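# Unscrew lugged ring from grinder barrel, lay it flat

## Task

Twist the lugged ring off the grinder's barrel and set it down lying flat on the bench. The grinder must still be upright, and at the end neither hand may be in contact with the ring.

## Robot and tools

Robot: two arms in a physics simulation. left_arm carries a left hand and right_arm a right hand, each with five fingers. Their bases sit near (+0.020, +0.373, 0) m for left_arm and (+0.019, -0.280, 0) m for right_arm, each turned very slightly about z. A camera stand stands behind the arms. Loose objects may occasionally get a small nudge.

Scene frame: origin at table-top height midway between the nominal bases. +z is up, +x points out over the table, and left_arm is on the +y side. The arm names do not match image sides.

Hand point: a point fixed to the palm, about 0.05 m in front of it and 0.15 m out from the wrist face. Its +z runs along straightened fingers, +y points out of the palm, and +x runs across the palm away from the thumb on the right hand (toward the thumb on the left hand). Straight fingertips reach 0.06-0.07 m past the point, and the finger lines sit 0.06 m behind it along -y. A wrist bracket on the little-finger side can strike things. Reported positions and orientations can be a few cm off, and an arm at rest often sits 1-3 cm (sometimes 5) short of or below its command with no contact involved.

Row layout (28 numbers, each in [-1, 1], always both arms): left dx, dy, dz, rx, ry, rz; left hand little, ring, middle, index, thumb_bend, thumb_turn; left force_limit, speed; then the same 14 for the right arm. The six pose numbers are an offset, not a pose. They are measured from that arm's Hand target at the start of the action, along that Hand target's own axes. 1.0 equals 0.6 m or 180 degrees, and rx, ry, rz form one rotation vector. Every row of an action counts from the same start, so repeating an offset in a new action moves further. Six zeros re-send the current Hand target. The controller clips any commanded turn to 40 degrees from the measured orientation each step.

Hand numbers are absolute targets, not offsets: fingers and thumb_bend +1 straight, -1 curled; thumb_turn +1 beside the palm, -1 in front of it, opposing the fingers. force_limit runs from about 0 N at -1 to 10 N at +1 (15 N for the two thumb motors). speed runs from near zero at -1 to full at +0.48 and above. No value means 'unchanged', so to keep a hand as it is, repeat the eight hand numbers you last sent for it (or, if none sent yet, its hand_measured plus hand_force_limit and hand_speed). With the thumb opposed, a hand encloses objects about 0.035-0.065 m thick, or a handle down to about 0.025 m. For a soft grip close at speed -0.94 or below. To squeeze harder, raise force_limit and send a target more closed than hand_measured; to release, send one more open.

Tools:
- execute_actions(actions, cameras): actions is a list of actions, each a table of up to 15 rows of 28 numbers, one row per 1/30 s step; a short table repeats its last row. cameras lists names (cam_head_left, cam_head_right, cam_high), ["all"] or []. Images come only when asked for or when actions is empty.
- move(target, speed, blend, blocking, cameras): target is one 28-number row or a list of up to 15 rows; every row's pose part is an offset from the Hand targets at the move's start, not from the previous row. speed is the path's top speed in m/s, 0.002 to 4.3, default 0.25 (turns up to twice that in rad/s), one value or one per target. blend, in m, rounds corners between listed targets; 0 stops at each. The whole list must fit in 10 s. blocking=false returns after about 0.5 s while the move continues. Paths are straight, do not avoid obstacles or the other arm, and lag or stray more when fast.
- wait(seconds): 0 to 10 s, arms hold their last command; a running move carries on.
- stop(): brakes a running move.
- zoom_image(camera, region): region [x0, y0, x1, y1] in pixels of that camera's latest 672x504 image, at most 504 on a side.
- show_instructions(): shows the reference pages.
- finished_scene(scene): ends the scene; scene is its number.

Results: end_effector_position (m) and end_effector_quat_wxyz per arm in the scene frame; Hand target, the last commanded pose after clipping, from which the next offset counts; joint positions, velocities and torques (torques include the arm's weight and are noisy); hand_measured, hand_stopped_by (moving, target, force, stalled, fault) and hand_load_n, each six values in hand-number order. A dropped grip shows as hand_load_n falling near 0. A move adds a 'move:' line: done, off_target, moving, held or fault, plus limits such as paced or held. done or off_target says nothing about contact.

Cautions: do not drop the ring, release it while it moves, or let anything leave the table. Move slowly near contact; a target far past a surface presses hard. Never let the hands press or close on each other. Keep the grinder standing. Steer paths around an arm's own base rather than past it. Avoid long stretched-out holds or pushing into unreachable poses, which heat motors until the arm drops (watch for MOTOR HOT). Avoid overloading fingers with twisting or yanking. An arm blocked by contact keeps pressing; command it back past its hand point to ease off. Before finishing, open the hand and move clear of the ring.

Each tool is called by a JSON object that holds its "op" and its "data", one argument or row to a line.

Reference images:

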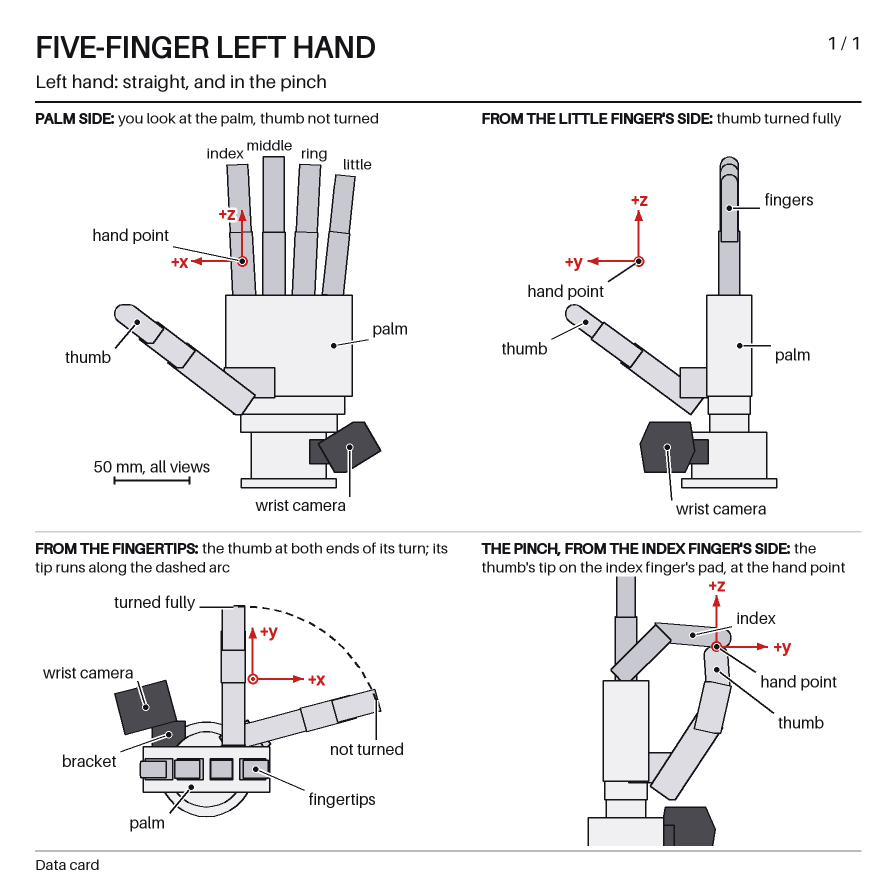

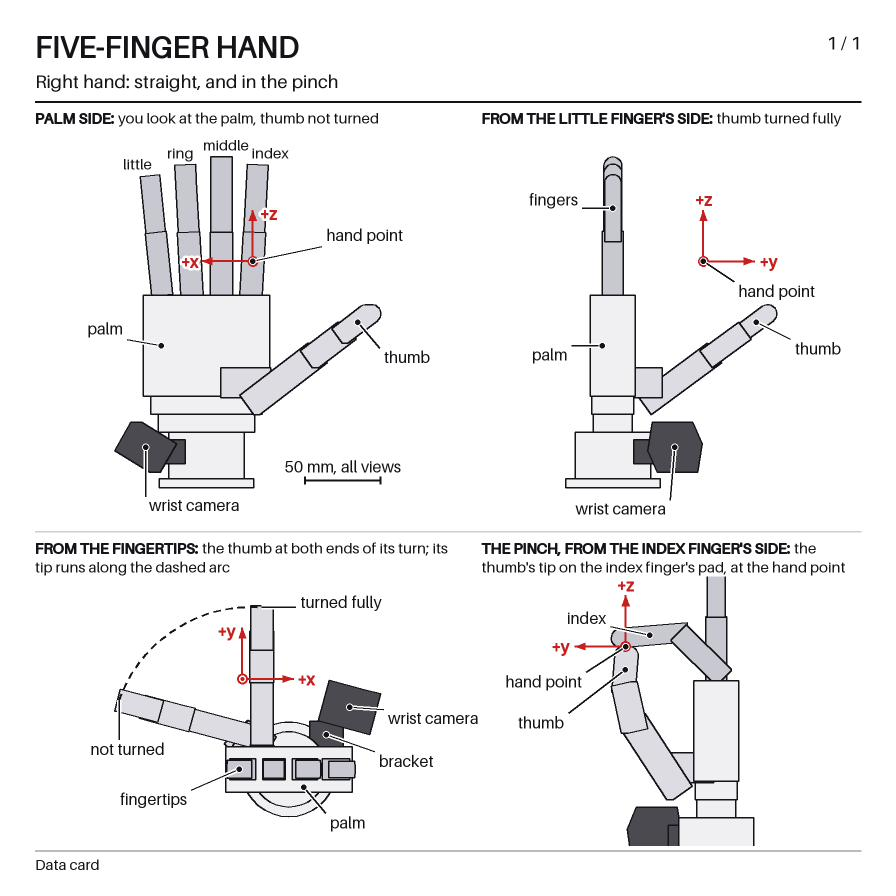

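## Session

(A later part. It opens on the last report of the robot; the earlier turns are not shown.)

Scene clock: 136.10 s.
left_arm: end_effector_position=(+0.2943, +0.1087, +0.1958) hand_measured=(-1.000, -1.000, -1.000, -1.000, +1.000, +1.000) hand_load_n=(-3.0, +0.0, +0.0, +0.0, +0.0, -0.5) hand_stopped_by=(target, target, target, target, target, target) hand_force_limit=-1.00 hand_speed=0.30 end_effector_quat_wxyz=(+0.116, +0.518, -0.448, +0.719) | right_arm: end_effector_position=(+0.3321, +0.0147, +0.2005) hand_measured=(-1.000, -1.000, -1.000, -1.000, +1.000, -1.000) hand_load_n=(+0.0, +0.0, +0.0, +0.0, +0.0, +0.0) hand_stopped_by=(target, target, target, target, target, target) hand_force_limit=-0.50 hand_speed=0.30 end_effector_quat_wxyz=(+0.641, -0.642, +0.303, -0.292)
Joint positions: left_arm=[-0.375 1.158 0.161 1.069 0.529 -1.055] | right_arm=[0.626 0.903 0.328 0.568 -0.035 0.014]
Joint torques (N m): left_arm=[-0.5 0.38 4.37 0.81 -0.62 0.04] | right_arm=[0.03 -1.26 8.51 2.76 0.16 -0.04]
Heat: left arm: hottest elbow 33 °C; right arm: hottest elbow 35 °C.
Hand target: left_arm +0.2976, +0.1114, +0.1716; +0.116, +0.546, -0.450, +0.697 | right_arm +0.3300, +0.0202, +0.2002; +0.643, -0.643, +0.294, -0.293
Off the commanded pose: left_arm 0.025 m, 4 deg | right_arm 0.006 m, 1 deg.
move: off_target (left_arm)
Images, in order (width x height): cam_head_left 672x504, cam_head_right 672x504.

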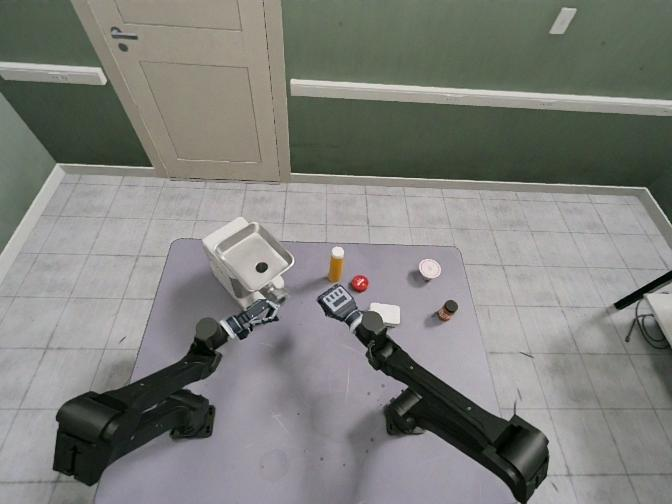

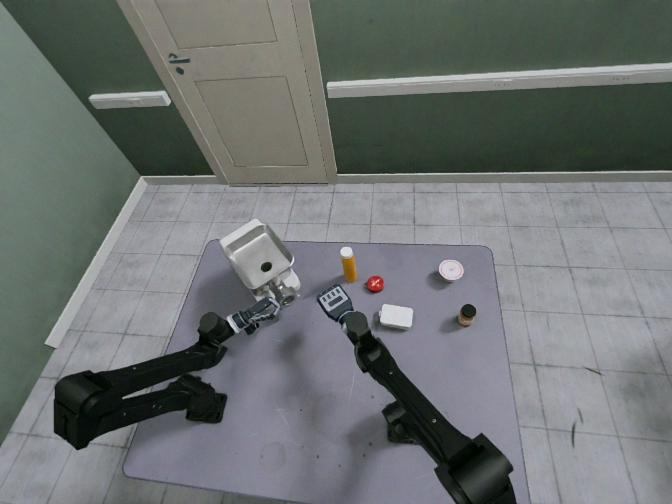

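{"op": "move", "data": {
  "target": [0,0,0,0,0,0,-1,-1,-1,-1,1,1,-1,0.3,-0.045,0.217,0,0,0,0,-1,-1,-1,-1,0.1,-1,-0.8,0],
  "speed": 0.15,
  "cameras": ["cam_head_left","cam_high"]
}}

{"op": "zoom_image", "data": {
  "camera": "cam_high",
  "region": [260, 130, 400, 230]
}}

{"op": "zoom_image", "data": {
  "camera": "cam_head_left",
  "region": [260, 260, 380, 350]
}}

Scene clock: 138.73 s.
left_arm: end_effector_position=(+0.2943, +0.1086, +0.1955) hand_measured=(-1.000, -1.000, -1.000, -1.000, +1.000, +1.000) hand_load_n=(-3.0, +0.0, +0.0, +0.0, +0.0, +0.0) hand_stopped_by=(target, target, target, target, target, target) hand_force_limit=-1.00 hand_speed=0.30 end_effector_quat_wxyz=(+0.117, +0.519, -0.448, +0.719) | right_arm: end_effector_position=(+0.3171, +0.0374, +0.0723) hand_measured=(-1.000, -1.000, -1.000, -1.000, +0.532, -1.000) hand_load_n=(+0.0, +0.0, -0.5, +0.0, +2.5, +1.5) hand_stopped_by=(target, target, target, target, force, target) hand_force_limit=-0.80 hand_speed=0.00 end_effector_quat_wxyz=(+0.643, -0.640, +0.302, -0.293)
Joint positions: left_arm=[-0.375 1.159 0.161 1.069 0.529 -1.055] | right_arm=[0.739 1.583 0.197 1.384 0.078 0.013]
Joint torques (N m): left_arm=[-0.38 0.09 4.26 0.79 -0.6 0.03] | right_arm=[0.03 -4.89 3.03 2.74 0.17 -0.03]
Heat: left arm: hottest elbow 33 °C; right arm: hottest elbow 34 °C.
Hand target: left_arm +0.2976, +0.1114, +0.1716; +0.116, +0.546, -0.449, +0.697 | right_arm +0.3123, +0.0405, +0.0700; +0.643, -0.643, +0.294, -0.293
Off the commanded pose: left_arm 0.024 m, 4 deg | right_arm 0.006 m, 1 deg.
move: off_target (left_arm)
Images, in order (width x height): cam_head_left 672x504, cam_high 672x504.

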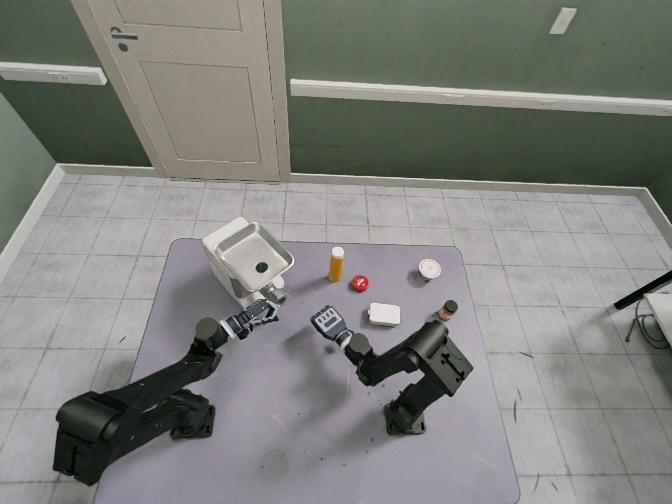

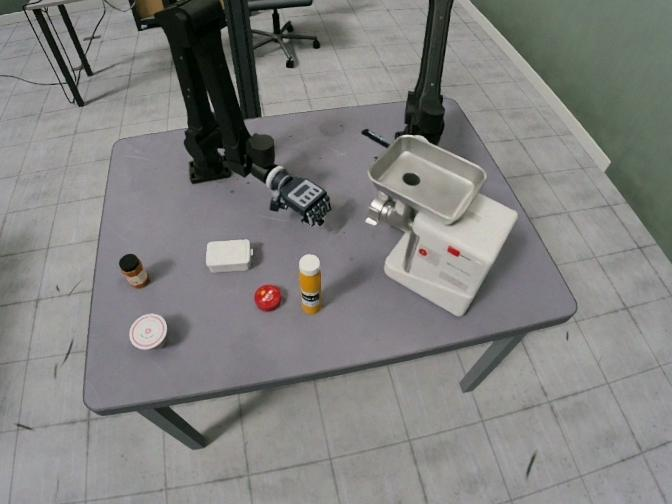

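Scaled by 3.600 from the camera's 672x504 image, which has a finer 960x720 frame.

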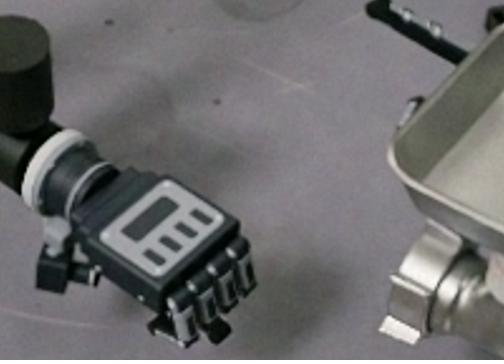

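Scaled by 4.200 from the camera's 672x504 image, which has a finer 960x720 frame.

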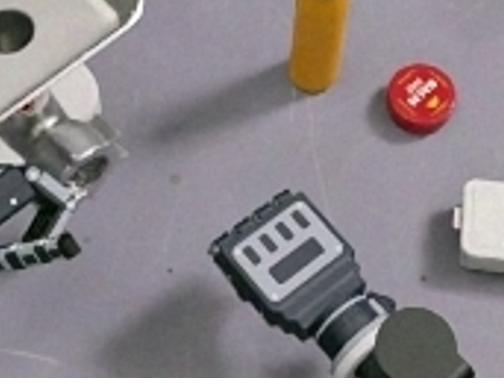

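{"op": "move", "data": {
  "target": [
    [0,0,0,0,0,0,-1,-1,-1,-1,1,1,-1,0.3,-0.012,0.037,0,0,0,0,-1,-1,-1,-1,0.1,-1,-0.8,0],
    [0,0,0,0,0,0,-1,-1,-1,-1,1,1,-1,0.3,-0.012,0.037,0.255,0,0,0,-1,-1,-1,-1,0.1,-1,-0.8,0]
  ],
  "speed": 0.12,
  "cameras": ["all"]
}}

Scene clock: 142.73 s.
left_arm: end_effector_position=(+0.2938, +0.1085, +0.1962) hand_measured=(-1.000, -1.000, -1.000, -1.000, +1.000, +1.000) hand_load_n=(-3.0, +0.0, +0.0, +0.0, +0.0, +0.0) hand_stopped_by=(target, target, target, target, target, target) hand_force_limit=-1.00 hand_speed=0.30 end_effector_quat_wxyz=(+0.118, +0.517, -0.448, +0.720) | right_arm: end_effector_position=(+0.3941, +0.1294, +0.0459) hand_measured=(-1.000, -1.000, -1.000, -1.000, +0.530, -1.000) hand_load_n=(+0.0, +0.0, -0.5, +0.0, -1.0, +1.0) hand_stopped_by=(target, target, target, target, force, target) hand_force_limit=-0.80 hand_speed=0.00 end_effector_quat_wxyz=(+0.642, -0.648, +0.295, -0.283)
Joint positions: left_arm=[-0.375 1.159 0.161 1.072 0.531 -1.057] | right_arm=[0.756 1.834 0.527 1.292 0.067 0.013]
Joint torques (N m): left_arm=[-0.38 0.5 4.33 0.59 -0.7 0.06] | right_arm=[-1.85 -8 9.78 0.76 0.07 -0.04]
Heat: left arm: hottest elbow 33 °C; right arm: hottest elbow 34 °C.
Hand target: left_arm +0.2976, +0.1114, +0.1715; +0.116, +0.546, -0.450, +0.697 | right_arm +0.4230, +0.1463, +0.0478; +0.643, -0.643, +0.294, -0.293
Off the commanded pose: left_arm 0.025 m, 4 deg | right_arm 0.034 m, 1 deg.
move: off_target (left_arm, right_arm)

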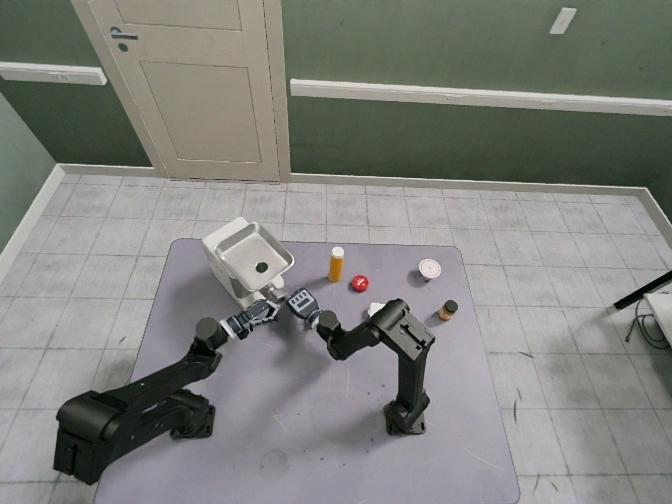

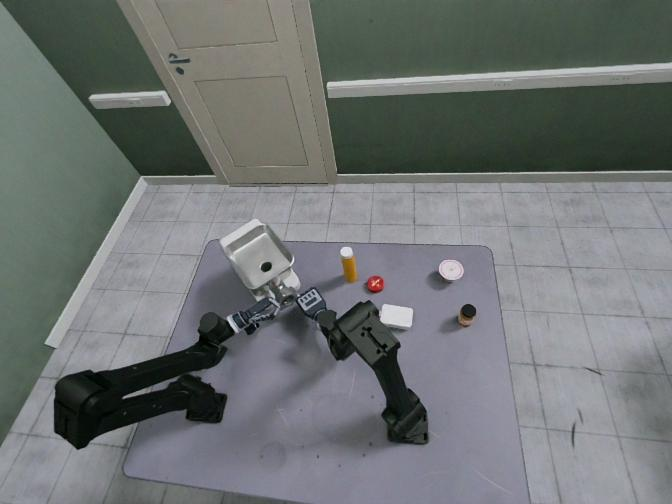

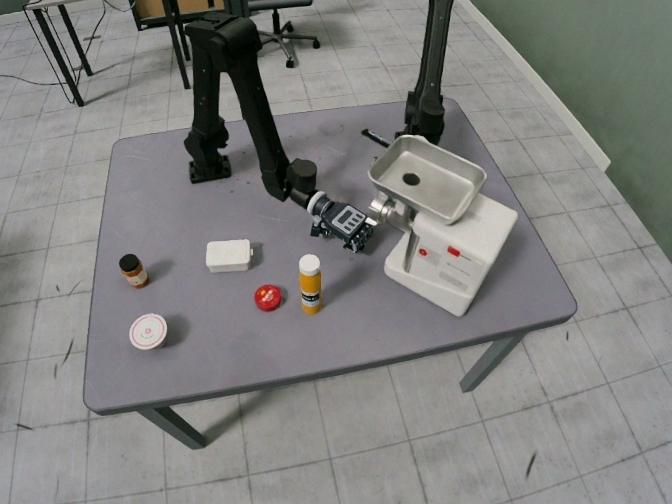

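{"op": "zoom_image", "data": {
  "camera": "cam_head_right",
  "region": [230, 250, 350, 340]
}}

{"op": "zoom_image", "data": {
  "camera": "cam_high",
  "region": [310, 150, 450, 270]
}}

Scaled by 4.200 from the camera's 672x504 image, which has a finer 960x720 frame.

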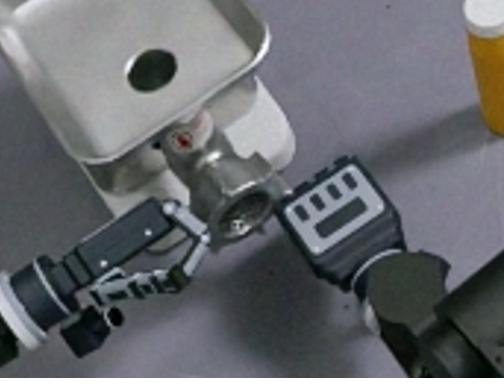

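Scaled by 3.600 from the camera's 672x504 image, which has a finer 960x720 frame.

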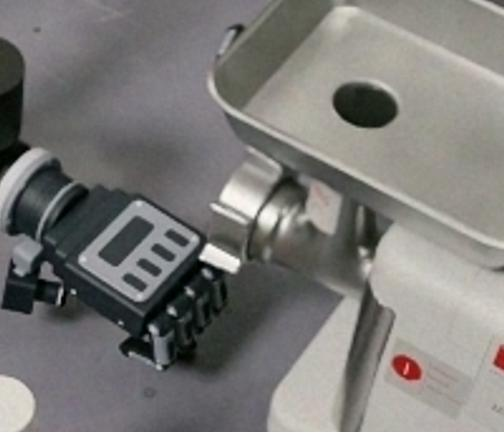

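{"op": "zoom_image", "data": {
  "camera": "cam_head_right",
  "region": [265, 275, 325, 320]
}}

{"op": "zoom_image", "data": {
  "camera": "cam_high",
  "region": [350, 180, 400, 230]
}}

{"op": "zoom_image", "data": {
  "camera": "cam_head_left",
  "region": [255, 275, 315, 320]
}}

Scaled by 8.400 from the camera's 672x504 image, which has a finer 960x720 frame.

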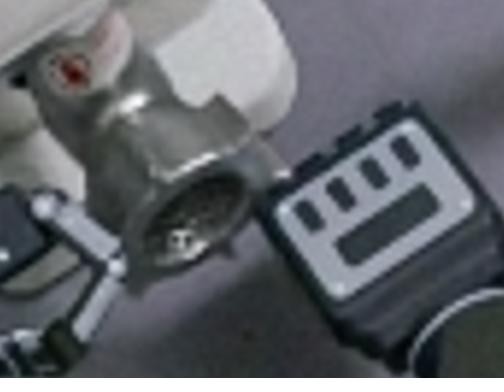

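Scaled by 10.080 from the camera's 672x504 image, which has a finer 960x720 frame.

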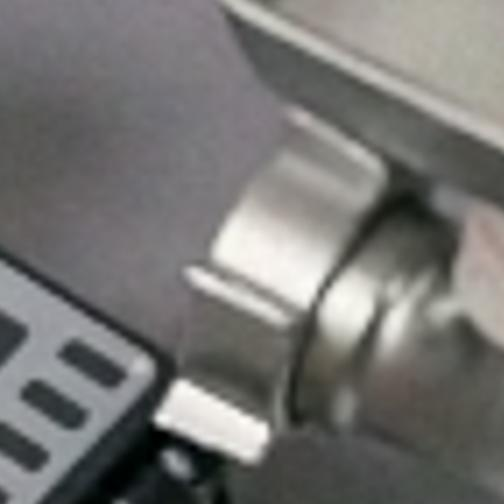

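Scaled by 8.400 from the camera's 672x504 image, which has a finer 960x720 frame.

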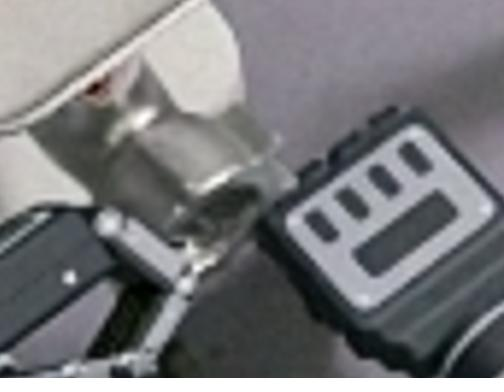

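{"op": "move", "data": {
  "target": [
    [0,0,0,0,0,0,-1,-1,-1,-1,1,1,-1,0.3,0.003,0.0,-0.09,0,0,0,-1,-1,-1,-1,0.1,-1,-0.8,0],
    [0,0,0,0,0,0,-1,-1,-1,-1,1,1,-1,0.3,0.003,0.022,-0.09,0,0,0,-1,-1,-1,-1,0.1,-1,-0.8,0],
    [0,0,0,0,0,0,-1,-1,-1,-1,1,1,-1,0.3,0.003,0.022,0.01,0,0,0,-1,-1,-1,-1,0.1,-1,-0.8,0]
  ],
  "speed": 0.12,
  "cameras": ["cam_head_right","cam_high"]
}}

{"op": "zoom_image", "data": {
  "camera": "cam_head_right",
  "region": [265, 275, 325, 320]
}}

{"op": "zoom_image", "data": {
  "camera": "cam_high",
  "region": [330, 180, 390, 240]
}}

Scene clock: 146.93 s.
left_arm: end_effector_position=(+0.2935, +0.1084, +0.1967) hand_measured=(-1.000, -1.000, -1.000, -1.000, +1.000, +1.000) hand_load_n=(-2.0, +0.0, +0.0, +0.0, +0.0, +0.0) hand_stopped_by=(target, target, target, target, target, target) hand_force_limit=-1.00 hand_speed=0.30 end_effector_quat_wxyz=(+0.118, +0.516, -0.448, +0.720) | right_arm: end_effector_position=(+0.3962, +0.1300, +0.0435) hand_measured=(-1.000, -1.000, -1.000, -1.000, +0.530, -1.000) hand_load_n=(+0.0, +0.0, -0.5, +0.0, -4.0, +1.0) hand_stopped_by=(target, target, target, target, force, target) hand_force_limit=-0.80 hand_speed=0.00 end_effector_quat_wxyz=(+0.651, -0.641, +0.291, -0.284)
Joint positions: left_arm=[-0.375 1.159 0.161 1.074 0.533 -1.058] | right_arm=[0.751 1.868 0.531 1.346 0.058 0.013]
Joint torques (N m): left_arm=[-0.44 0.09 4.27 0.53 -0.74 0.07] | right_arm=[-2.26 -6.83 10.52 -0.1 0.21 -0.03]
Heat: left arm: hottest elbow 32 °C; right arm: hottest elbow 34 °C.
Hand target: left_arm +0.2976, +0.1114, +0.1716; +0.116, +0.546, -0.450, +0.697 | right_arm +0.4288, +0.1487, +0.0345; +0.643, -0.643, +0.294, -0.293
Off the commanded pose: left_arm 0.026 m, 4 deg | right_arm 0.039 m, 1 deg.
move: off_target (left_arm, right_arm)
Images, in order (width x height): cam_head_right 672x504, cam_high 672x504.

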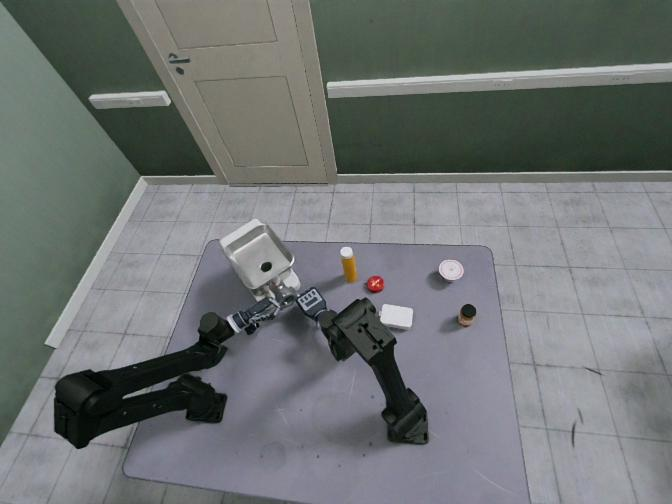

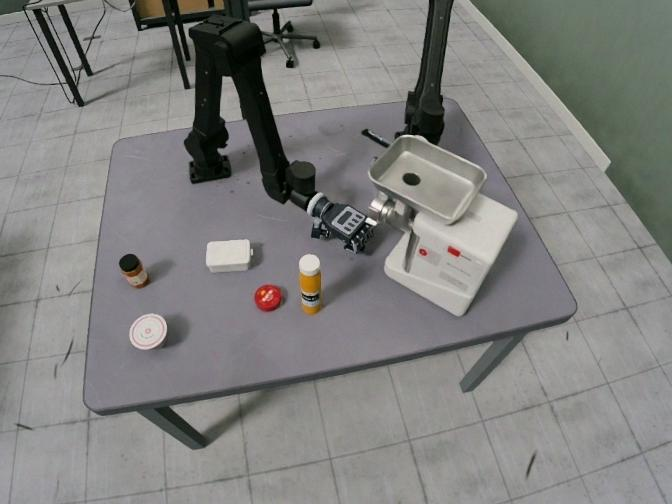

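Scaled by 8.400 from the camera's 672x504 image, which has a finer 960x720 frame.

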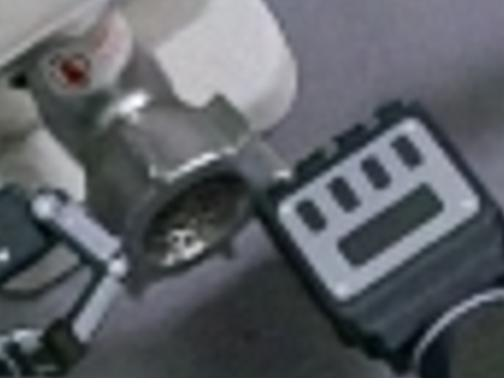

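Scaled by 8.400 from the camera's 672x504 image, which has a finer 960x720 frame.

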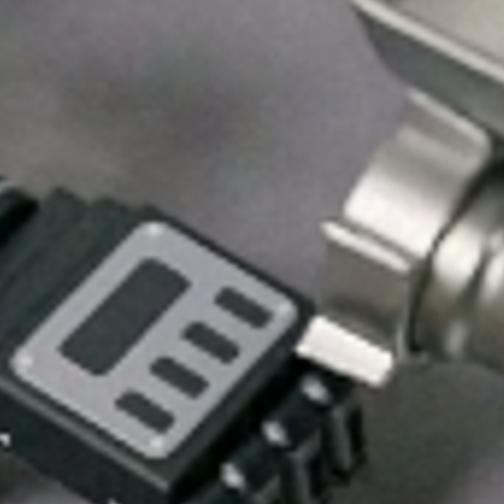

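{"op": "move", "data": {
  "target": [
    [0,0,0,0,0,0,-1,-1,-1,-1,1,1,-1,0.3,0.008,0.0,-0.12,0,0,0,-1,-1,-1,-1,0.1,-1,-0.8,0],
    [0,0,0,0,0,0,-1,-1,-1,-1,1,1,-1,0.3,0.008,-0.065,-0.12,0,0,0,-1,-1,-1,-1,0.1,-1,-0.8,0],
    [0,0,0,0,0,0,-1,-1,-1,-1,1,1,-1,0.3,0.008,-0.033,-0.12,0,0,0,-1,-1,-1,-1,0.1,-1,-0.8,0],
    [0,0,0,0,0,0,-1,-1,-1,-1,1,1,-1,0.3,0.008,-0.033,0.02,0,0,0,-1,-1,-1,-1,0.1,-1,-0.8,0]
  ],
  "speed": 0.12,
  "cameras": ["cam_head_right","cam_high"]
}}

{"op": "zoom_image", "data": {
  "camera": "cam_head_right",
  "region": [265, 275, 325, 320]
}}

{"op": "zoom_image", "data": {
  "camera": "cam_high",
  "region": [330, 180, 390, 240]
}}

Scene clock: 151.63 s.
left_arm: end_effector_position=(+0.2934, +0.1083, +0.1965) hand_measured=(-1.000, -1.000, -1.000, -1.000, +1.000, +1.000) hand_load_n=(-2.5, +0.0, +0.0, +0.0, +0.0, -0.5) hand_stopped_by=(target, target, target, target, target, target) hand_force_limit=-1.00 hand_speed=0.30 end_effector_quat_wxyz=(+0.119, +0.517, -0.448, +0.720) | right_arm: end_effector_position=(+0.3972, +0.1261, +0.0462) hand_measured=(-1.000, -1.000, -1.000, -1.000, +0.532, -1.000) hand_load_n=(+0.0, +0.0, -0.5, +0.5, +1.0, +0.0) hand_stopped_by=(target, target, target, target, force, target) hand_force_limit=-0.80 hand_speed=0.00 end_effector_quat_wxyz=(+0.637, -0.656, +0.294, -0.277)
Joint positions: left_arm=[-0.375 1.16 0.161 1.074 0.533 -1.059] | right_arm=[0.738 1.814 0.53 1.25 0.04 0.013]
Joint torques (N m): left_arm=[-0.32 0.03 4.23 0.53 -0.79 0.08] | right_arm=[-2.26 -7.06 12.75 0.42 0.35 -0.03]
Heat: left arm: hottest elbow 32 °C; right arm: hottest elbow 33 °C.
Hand target: left_arm +0.2976, +0.1114, +0.1716; +0.116, +0.546, -0.449, +0.697 | right_arm +0.4410, +0.1531, +0.0543; +0.643, -0.643, +0.294, -0.293
Off the commanded pose: left_arm 0.025 m, 4 deg | right_arm 0.052 m, 2 deg.
move: off_target (left_arm, right_arm)
Images, in order (width x height): cam_head_right 672x504, cam_high 672x504.

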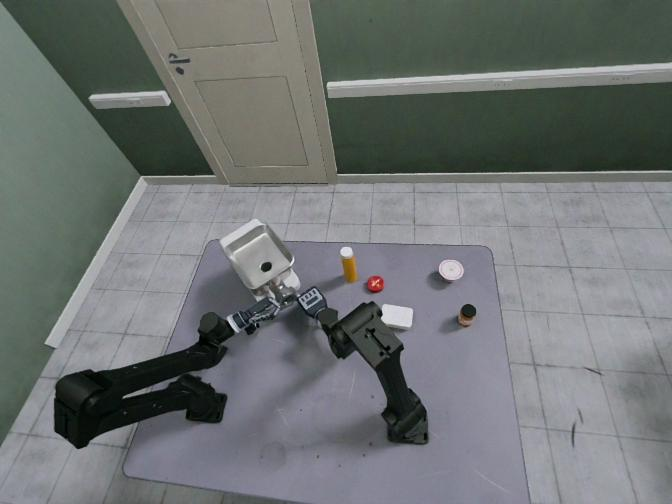

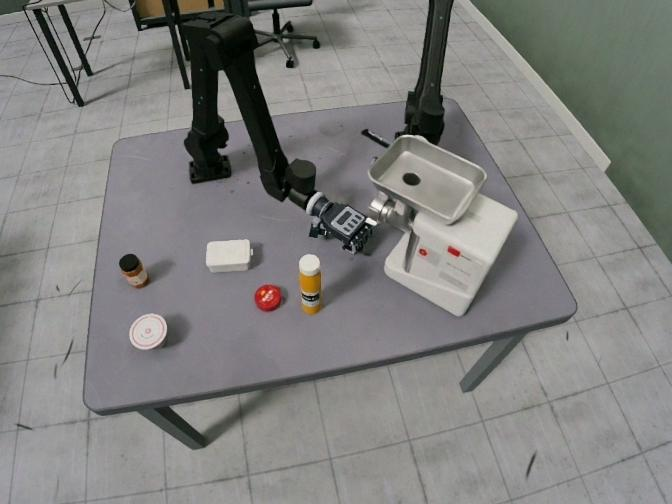

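Scaled by 8.400 from the camera's 672x504 image, which has a finer 960x720 frame.

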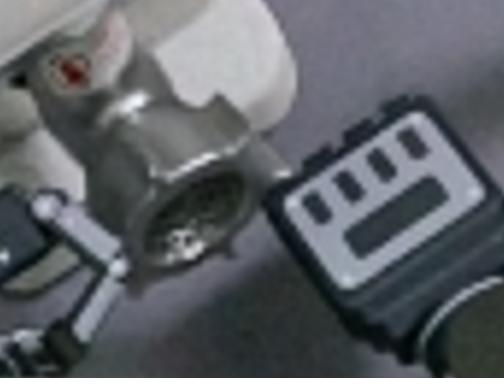

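Scaled by 8.400 from the camera's 672x504 image, which has a finer 960x720 frame.

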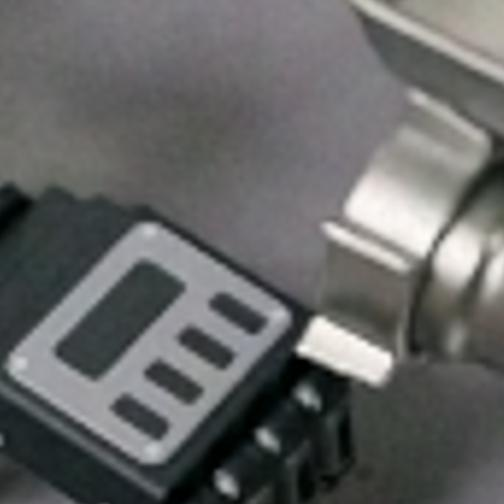

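{"op": "move", "data": {
  "target": [
    [0,0,0,0,0,0,-1,-1,-1,-1,1,1,-1,0.3,0.0,0.0,-0.29,0,0,0,-1,-1,-1,-1,0.1,-1,-0.8,0],
    [0,0,0,0,0,0,-1,-1,-1,-1,1,1,-1,0.3,0.0,-0.03,-0.29,0,0,0,0.5,0.5,0.5,0.5,0.9,-1,-0.8,0],
    [0,0,0,0,0,0,-1,-1,-1,-1,1,1,-1,0.3,0.0,-0.03,-0.291,0,0,0,0.5,0.5,0.5,0.5,-1,-1,-0.8,0],
    [0,0,0,0,0,0,-1,-1,-1,-1,1,1,-1,0.3,0.0,-0.03,-0.29,0,0,0,-1,-1,-1,-1,-1,-1,-0.8,-0.3]
  ],
  "speed": 0.2,
  "cameras": ["cam_head_right","cam_high"]
}}

{"op": "zoom_image", "data": {
  "camera": "cam_high",
  "region": [280, 150, 400, 270]
}}

Scene clock: 160.63 s.
left_arm: end_effector_position=(+0.2934, +0.1083, +0.1965) hand_measured=(-1.000, -1.000, -1.000, -1.000, +1.000, +1.000) hand_load_n=(-2.5, +0.0, +0.0, +0.0, +0.0, +0.0) hand_stopped_by=(target, target, target, target, target, target) hand_force_limit=-1.00 hand_speed=0.30 end_effector_quat_wxyz=(+0.119, +0.517, -0.448, +0.720) | right_arm: end_effector_position=(+0.3138, +0.0360, +0.0673) hand_measured=(-1.000, -1.000, +0.378, +0.314, -0.850, -1.000) hand_load_n=(+0.0, +0.0, +1.5, +2.5, +3.0, +2.5) hand_stopped_by=(target, target, force, force, force, target) hand_force_limit=-0.80 hand_speed=-0.30 end_effector_quat_wxyz=(+0.640, -0.643, +0.303, -0.292)
Joint positions: left_arm=[-0.375 1.16 0.161 1.074 0.533 -1.06] | right_arm=[0.744 1.598 0.19 1.396 0.082 0.013]
Joint torques (N m): left_arm=[-0.21 -0.32 4.22 0.54 -0.8 0.07] | right_arm=[-0.09 -7.88 2.82 1.95 0.17 -0.03]
Heat: left arm: hottest elbow 32 °C; right arm: hottest elbow 33 °C.
Hand target: left_arm +0.2976, +0.1114, +0.1716; +0.116, +0.546, -0.449, +0.697 | right_arm +0.3096, +0.0390, +0.0725; +0.643, -0.643, +0.294, -0.293
Off the commanded pose: left_arm 0.025 m, 4 deg | right_arm 0.007 m, 1 deg.
move: off_target (left_arm)
Images, in order (width x height): cam_head_right 672x504, cam_high 672x504.

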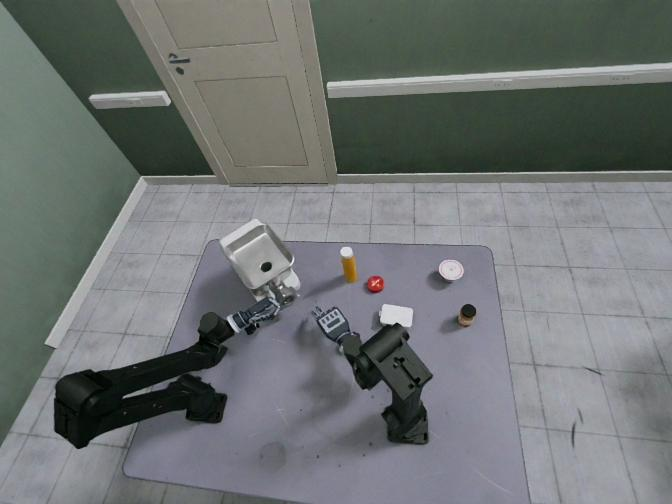

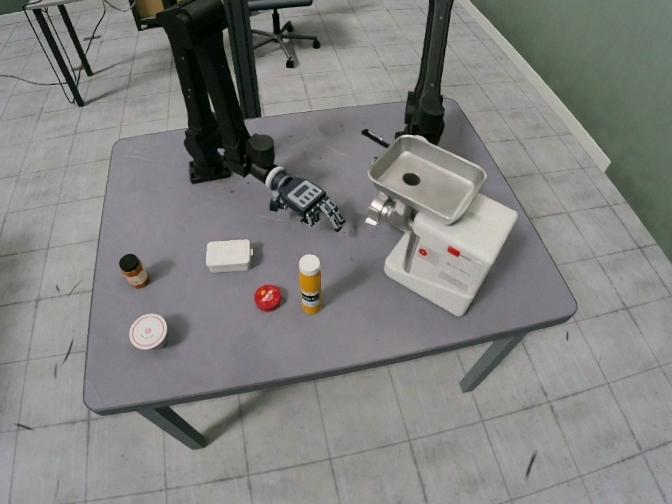

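Scaled by 4.200 from the camera's 672x504 image, which has a finer 960x720 frame.

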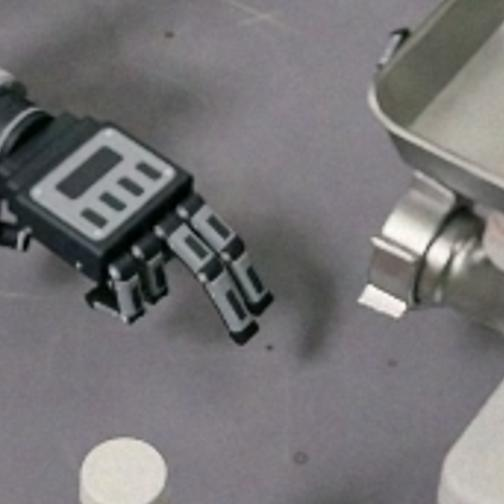

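{"op": "move", "data": {
  "target": [
    [0,0,0,0,0,0,-1,-1,-1,-1,1,1,-1,0.3,0.0,0.064,0,0,0,0,-1,-1,-1,-1,-1,-1,-0.8,-0.3],
    [0,0,0,0,0,0,-1,-1,-1,-1,1,1,-1,0.3,0.0,0.064,0.26,0,0,0,-1,-1,-1,-1,-1,-1,-0.8,-0.3]
  ],
  "speed": 0.15,
  "cameras": ["cam_head_right","cam_high"]
}}

{"op": "zoom_image", "data": {
  "camera": "cam_head_right",
  "region": [265, 275, 325, 320]
}}

{"op": "zoom_image", "data": {
  "camera": "cam_high",
  "region": [330, 180, 390, 240]
}}

Scene clock: 163.97 s.
left_arm: end_effector_position=(+0.2934, +0.1083, +0.1965) hand_measured=(-1.000, -1.000, -1.000, -1.000, +1.000, +1.000) hand_load_n=(-2.5, +0.0, +0.0, +0.0, -0.5, +0.0) hand_stopped_by=(target, target, target, target, target, target) hand_force_limit=-1.00 hand_speed=0.30 end_effector_quat_wxyz=(+0.119, +0.517, -0.448, +0.720) | right_arm: end_effector_position=(+0.4049, +0.1321, +0.0281) hand_measured=(-1.000, -1.000, +0.378, +0.314, -0.850, -1.000) hand_load_n=(+0.0, +0.0, -1.5, +2.5, +3.0, +2.5) hand_stopped_by=(target, target, force, force, force, target) hand_force_limit=-0.80 hand_speed=-0.30 end_effector_quat_wxyz=(+0.638, -0.652, +0.297, -0.282)
Joint positions: left_arm=[-0.375 1.16 0.161 1.074 0.533 -1.06] | right_arm=[0.741 1.899 0.56 1.312 0.054 0.013]
Joint torques (N m): left_arm=[-0.26 -0.26 4.27 0.51 -0.77 0.11] | right_arm=[-2.2 -9.88 7.64 1.77 -0.07 -0.03]
Heat: left arm: hottest elbow 32 °C; right arm: hottest elbow 32 °C.
Hand target: left_arm +0.2976, +0.1114, +0.1716; +0.116, +0.546, -0.449, +0.697 | right_arm +0.4275, +0.1412, +0.0339; +0.643, -0.643, +0.294, -0.293
Off the commanded pose: left_arm 0.025 m, 4 deg | right_arm 0.025 m, 2 deg.
move: off_target (left_arm, right_arm)
Images, in order (width x height): cam_head_right 672x504, cam_high 672x504.

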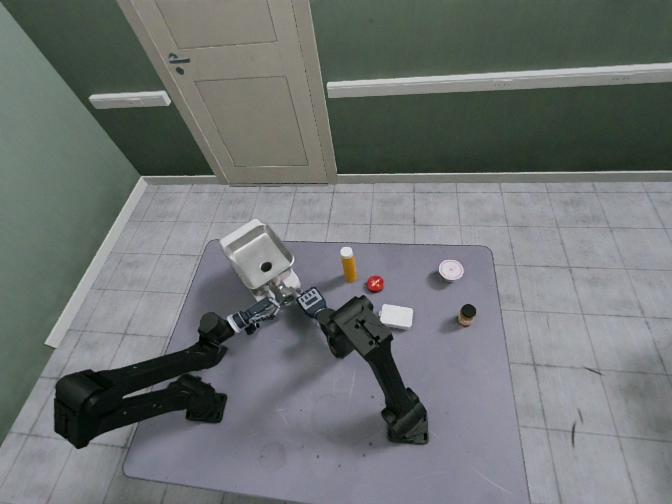

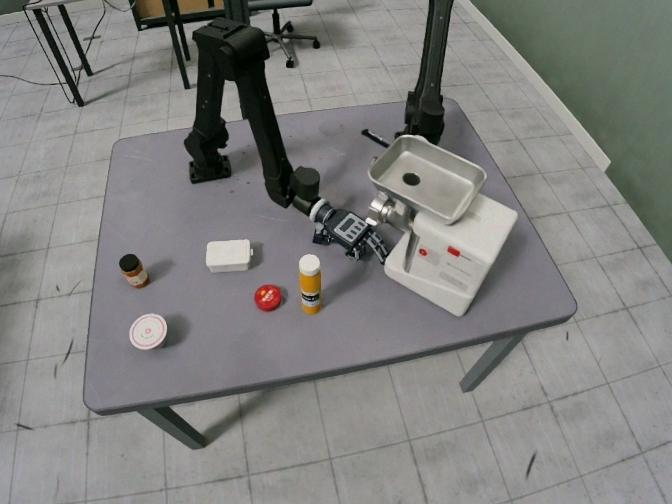

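Scaled by 8.400 from the camera's 672x504 image, which has a finer 960x720 frame.

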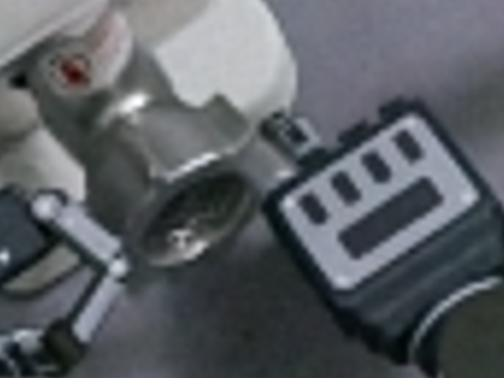

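Scaled by 8.400 from the camera's 672x504 image, which has a finer 960x720 frame.

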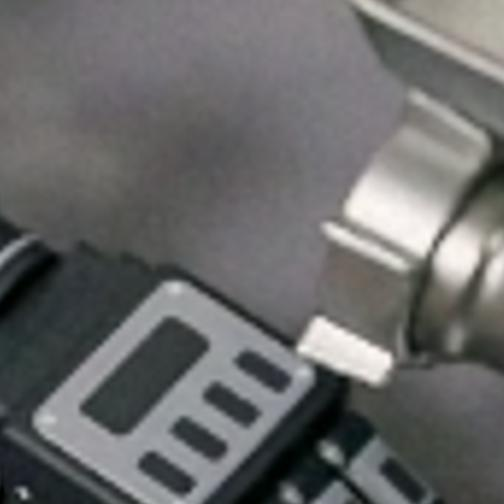

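{"op": "zoom_image", "data": {
  "camera": "cam_high",
  "region": [340, 210, 420, 290]
}}

{"op": "zoom_image", "data": {
  "camera": "cam_head_left",
  "region": [230, 250, 320, 330]
}}

Scaled by 6.300 from the camera's 672x504 image, which has a finer 960x720 frame.

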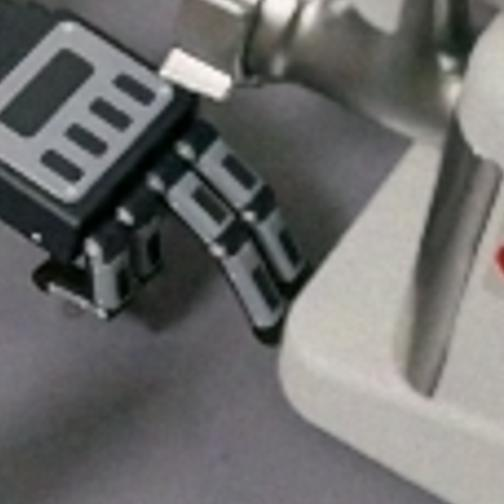

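This scene's latest camera images include none from cam_head_left. They are from: cam_head_right, cam_high. cam_head_left's image comes with the result of a call that names it in "cameras".

{"op": "move", "data": {
  "target": [
    [0,0,0,0,0,0,-1,-1,-1,-1,1,1,-1,0.3,0.0,0.0,-0.04,0,0,0,-1,-1,-1,-1,-1,-1,-0.8,-0.3],
    [0,0,0,0,0,0,-1,-1,-1,-1,1,1,-1,0.3,0.0,0.0,-0.03,0,0,0,-1,-1,-1,-1,-1,-1,-0.8,-0.3]
  ],
  "speed": 0.15,
  "cameras": []
}}

Scene clock: 166.53 s.
left_arm: end_effector_position=(+0.2934, +0.1083, +0.1965) hand_measured=(-1.000, -1.000, -1.000, -1.000, +1.000, +1.000) hand_load_n=(-2.5, +0.0, +0.0, +0.0, +0.0, -0.5) hand_stopped_by=(target, target, target, target, target, target) hand_force_limit=-1.00 hand_speed=0.30 end_effector_quat_wxyz=(+0.119, +0.517, -0.448, +0.720) | right_arm: end_effector_position=(+0.4039, +0.1311, +0.0305) hand_measured=(-1.000, -1.000, +0.378, +0.314, -0.850, -1.000) hand_load_n=(+0.0, +0.0, +1.5, +2.5, +3.0, +2.5) hand_stopped_by=(target, target, force, force, force, target) hand_force_limit=-0.80 hand_speed=-0.30 end_effector_quat_wxyz=(+0.642, -0.649, +0.295, -0.283)
Joint positions: left_arm=[-0.375 1.16 0.161 1.074 0.533 -1.06] | right_arm=[0.741 1.899 0.554 1.329 0.054 0.013]
Joint torques (N m): left_arm=[-0.21 -0.09 4.29 0.58 -0.8 0.1] | right_arm=[-2.02 -11.05 4.44 2.41 0.05 -0.02]
Heat: left arm: hottest elbow 32 °C; right arm: hottest elbow 32 °C.
Hand target: left_arm +0.2976, +0.1114, +0.1715; +0.116, +0.546, -0.450, +0.697 | right_arm +0.4138, +0.1293, +0.0338; +0.643, -0.643, +0.294, -0.293
Off the commanded pose: left_arm 0.025 m, 4 deg | right_arm 0.011 m, 1 deg.
move: off_target (left_arm, right_arm)
No camera images: "cameras" was empty.

{"op": "move", "data": {
  "target": [
    [0,0,0,0,0,0,-1,-1,-1,-1,1,1,-1,0.3,0.025,0.0,0.0,0,0,0,-1,-1,-1,-1,-1,-1,-0.8,-0.3],
    [0,0,0,0,0,0,-1,-1,-1,-1,1,1,-1,0.3,0.018,-0.03,0.0,0,0,0,-1,-1,-1,-1,-1,-1,-0.8,-0.3]
  ],
  "speed": 0.1,
  "cameras": ["all"]
}}

{"op": "zoom_image", "data": {
  "camera": "cam_head_right",
  "region": [265, 275, 325, 320]
}}

{"op": "zoom_image", "data": {
  "camera": "cam_high",
  "region": [330, 180, 390, 240]
}}

Scene clock: 168.63 s.
left_arm: end_effector_position=(+0.2934, +0.1083, +0.1965) hand_measured=(-1.000, -1.000, -1.000, -1.000, +1.000, +1.000) hand_load_n=(-2.5, +0.0, +0.0, +0.0, +0.0, -0.5) hand_stopped_by=(target, target, target, target, target, target) hand_force_limit=-1.00 hand_speed=0.30 end_effector_quat_wxyz=(+0.119, +0.517, -0.448, +0.720) | right_arm: end_effector_position=(+0.4155, +0.1203, +0.0397) hand_measured=(-1.000, -1.000, +0.378, +0.314, -0.850, -1.000) hand_load_n=(+0.0, +0.0, +1.5, +2.5, +3.0, +2.5) hand_stopped_by=(target, target, force, force, force, target) hand_force_limit=-0.80 hand_speed=-0.30 end_effector_quat_wxyz=(+0.638, -0.650, +0.299, -0.284)
Joint positions: left_arm=[-0.375 1.16 0.161 1.074 0.533 -1.06] | right_arm=[0.701 1.858 0.554 1.281 0.022 0.013]
Joint torques (N m): left_arm=[-0.73 0.09 4.25 0.65 -0.76 0.11] | right_arm=[-1.32 -13.27 4.38 1.92 0.18 -0.02]
Heat: left arm: hottest elbow 32 °C; right arm: hottest elbow 32 °C.
Hand target: left_arm +0.2976, +0.1114, +0.1715; +0.116, +0.546, -0.450, +0.697 | right_arm +0.4208, +0.1213, +0.0519; +0.643, -0.643, +0.294, -0.293
Off the commanded pose: left_arm 0.025 m, 4 deg | right_arm 0.013 m, 1 deg.
move: off_target (left_arm, right_arm)

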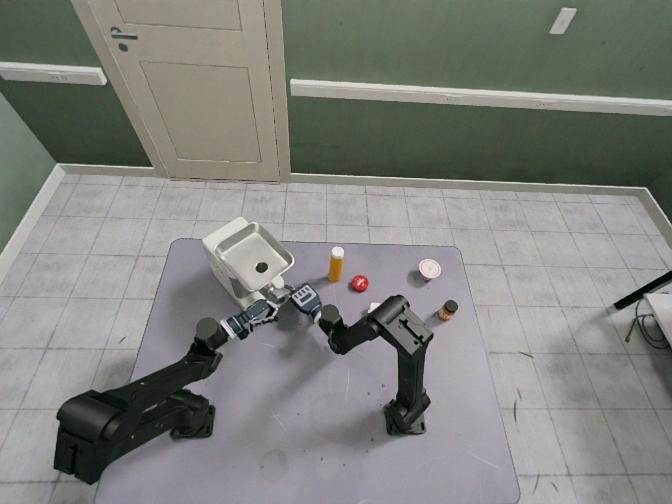

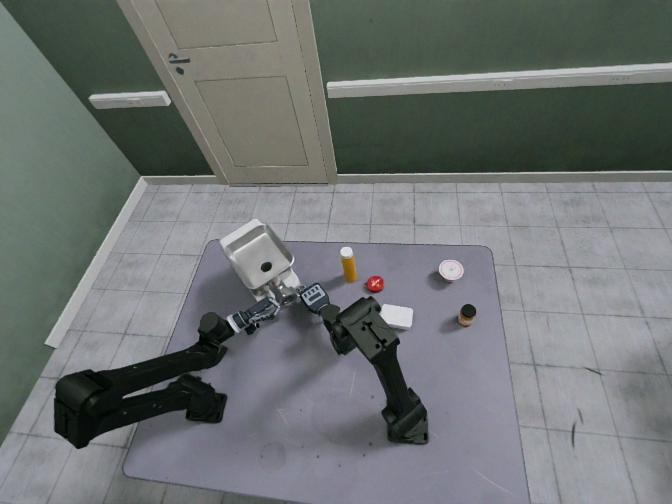

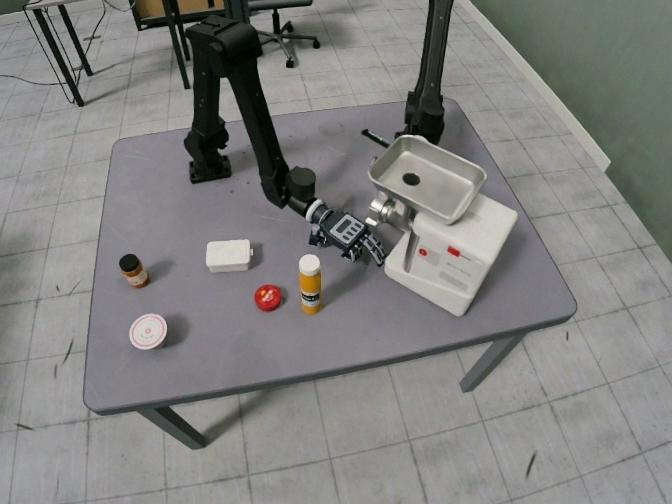

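Scaled by 8.400 from the camera's 672x504 image, which has a finer 960x720 frame.

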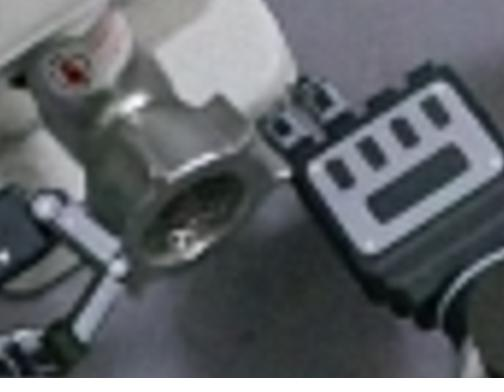

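Scaled by 8.400 from the camera's 672x504 image, which has a finer 960x720 frame.

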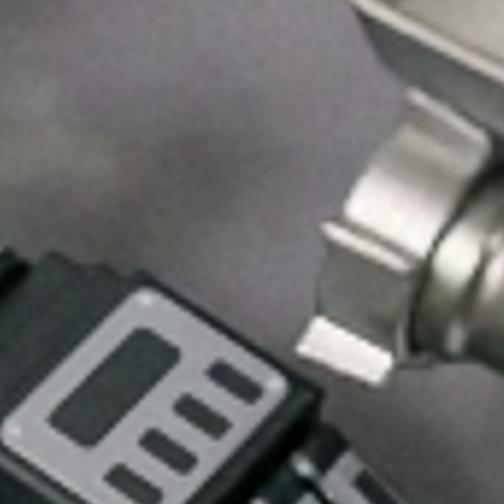

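{"op": "move", "data": {
  "target": [0,0,0,0,0,0,-1,-1,-1,-1,1,1,-1,0.3,-0.025,0.0,0.0,0,0,0,-1,-1,-1,-1,-1,-1,-0.8,-0.3],
  "speed": 0.1,
  "cameras": []
}}

Scene clock: 169.80 s.
left_arm: end_effector_position=(+0.2934, +0.1083, +0.1965) hand_measured=(-1.000, -1.000, -1.000, -1.000, +1.000, +1.000) hand_load_n=(-2.5, +0.0, +0.0, +0.0, +0.0, +0.0) hand_stopped_by=(target, target, target, target, target, target) hand_force_limit=-1.00 hand_speed=0.30 end_effector_quat_wxyz=(+0.119, +0.517, -0.448, +0.720) | right_arm: end_effector_position=(+0.4120, +0.1246, +0.0397) hand_measured=(-1.000, -1.000, +0.378, +0.314, -0.850, -1.000) hand_load_n=(+0.0, +0.0, +1.5, +2.5, +3.0, +2.5) hand_stopped_by=(target, target, force, force, force, target) hand_force_limit=-0.80 hand_speed=-0.30 end_effector_quat_wxyz=(+0.636, -0.647, +0.304, -0.290)
Joint positions: left_arm=[-0.375 1.16 0.161 1.074 0.533 -1.06] | right_arm=[0.725 1.858 0.554 1.281 0.062 0.013]
Joint torques (N m): left_arm=[-0.5 -0.21 4.27 0.54 -0.79 0.09] | right_arm=[-0.21 -13.27 4.48 1.85 0.17 -0.02]
Heat: left arm: hottest elbow 32 °C; right arm: hottest elbow 32 °C.
Hand target: left_arm +0.2976, +0.1114, +0.1715; +0.116, +0.546, -0.450, +0.697 | right_arm +0.4110, +0.1326, +0.0519; +0.643, -0.643, +0.294, -0.293
Off the commanded pose: left_arm 0.025 m, 4 deg | right_arm 0.015 m, 2 deg.
move: off_target (left_arm, right_arm)
No camera images: "cameras" was empty.


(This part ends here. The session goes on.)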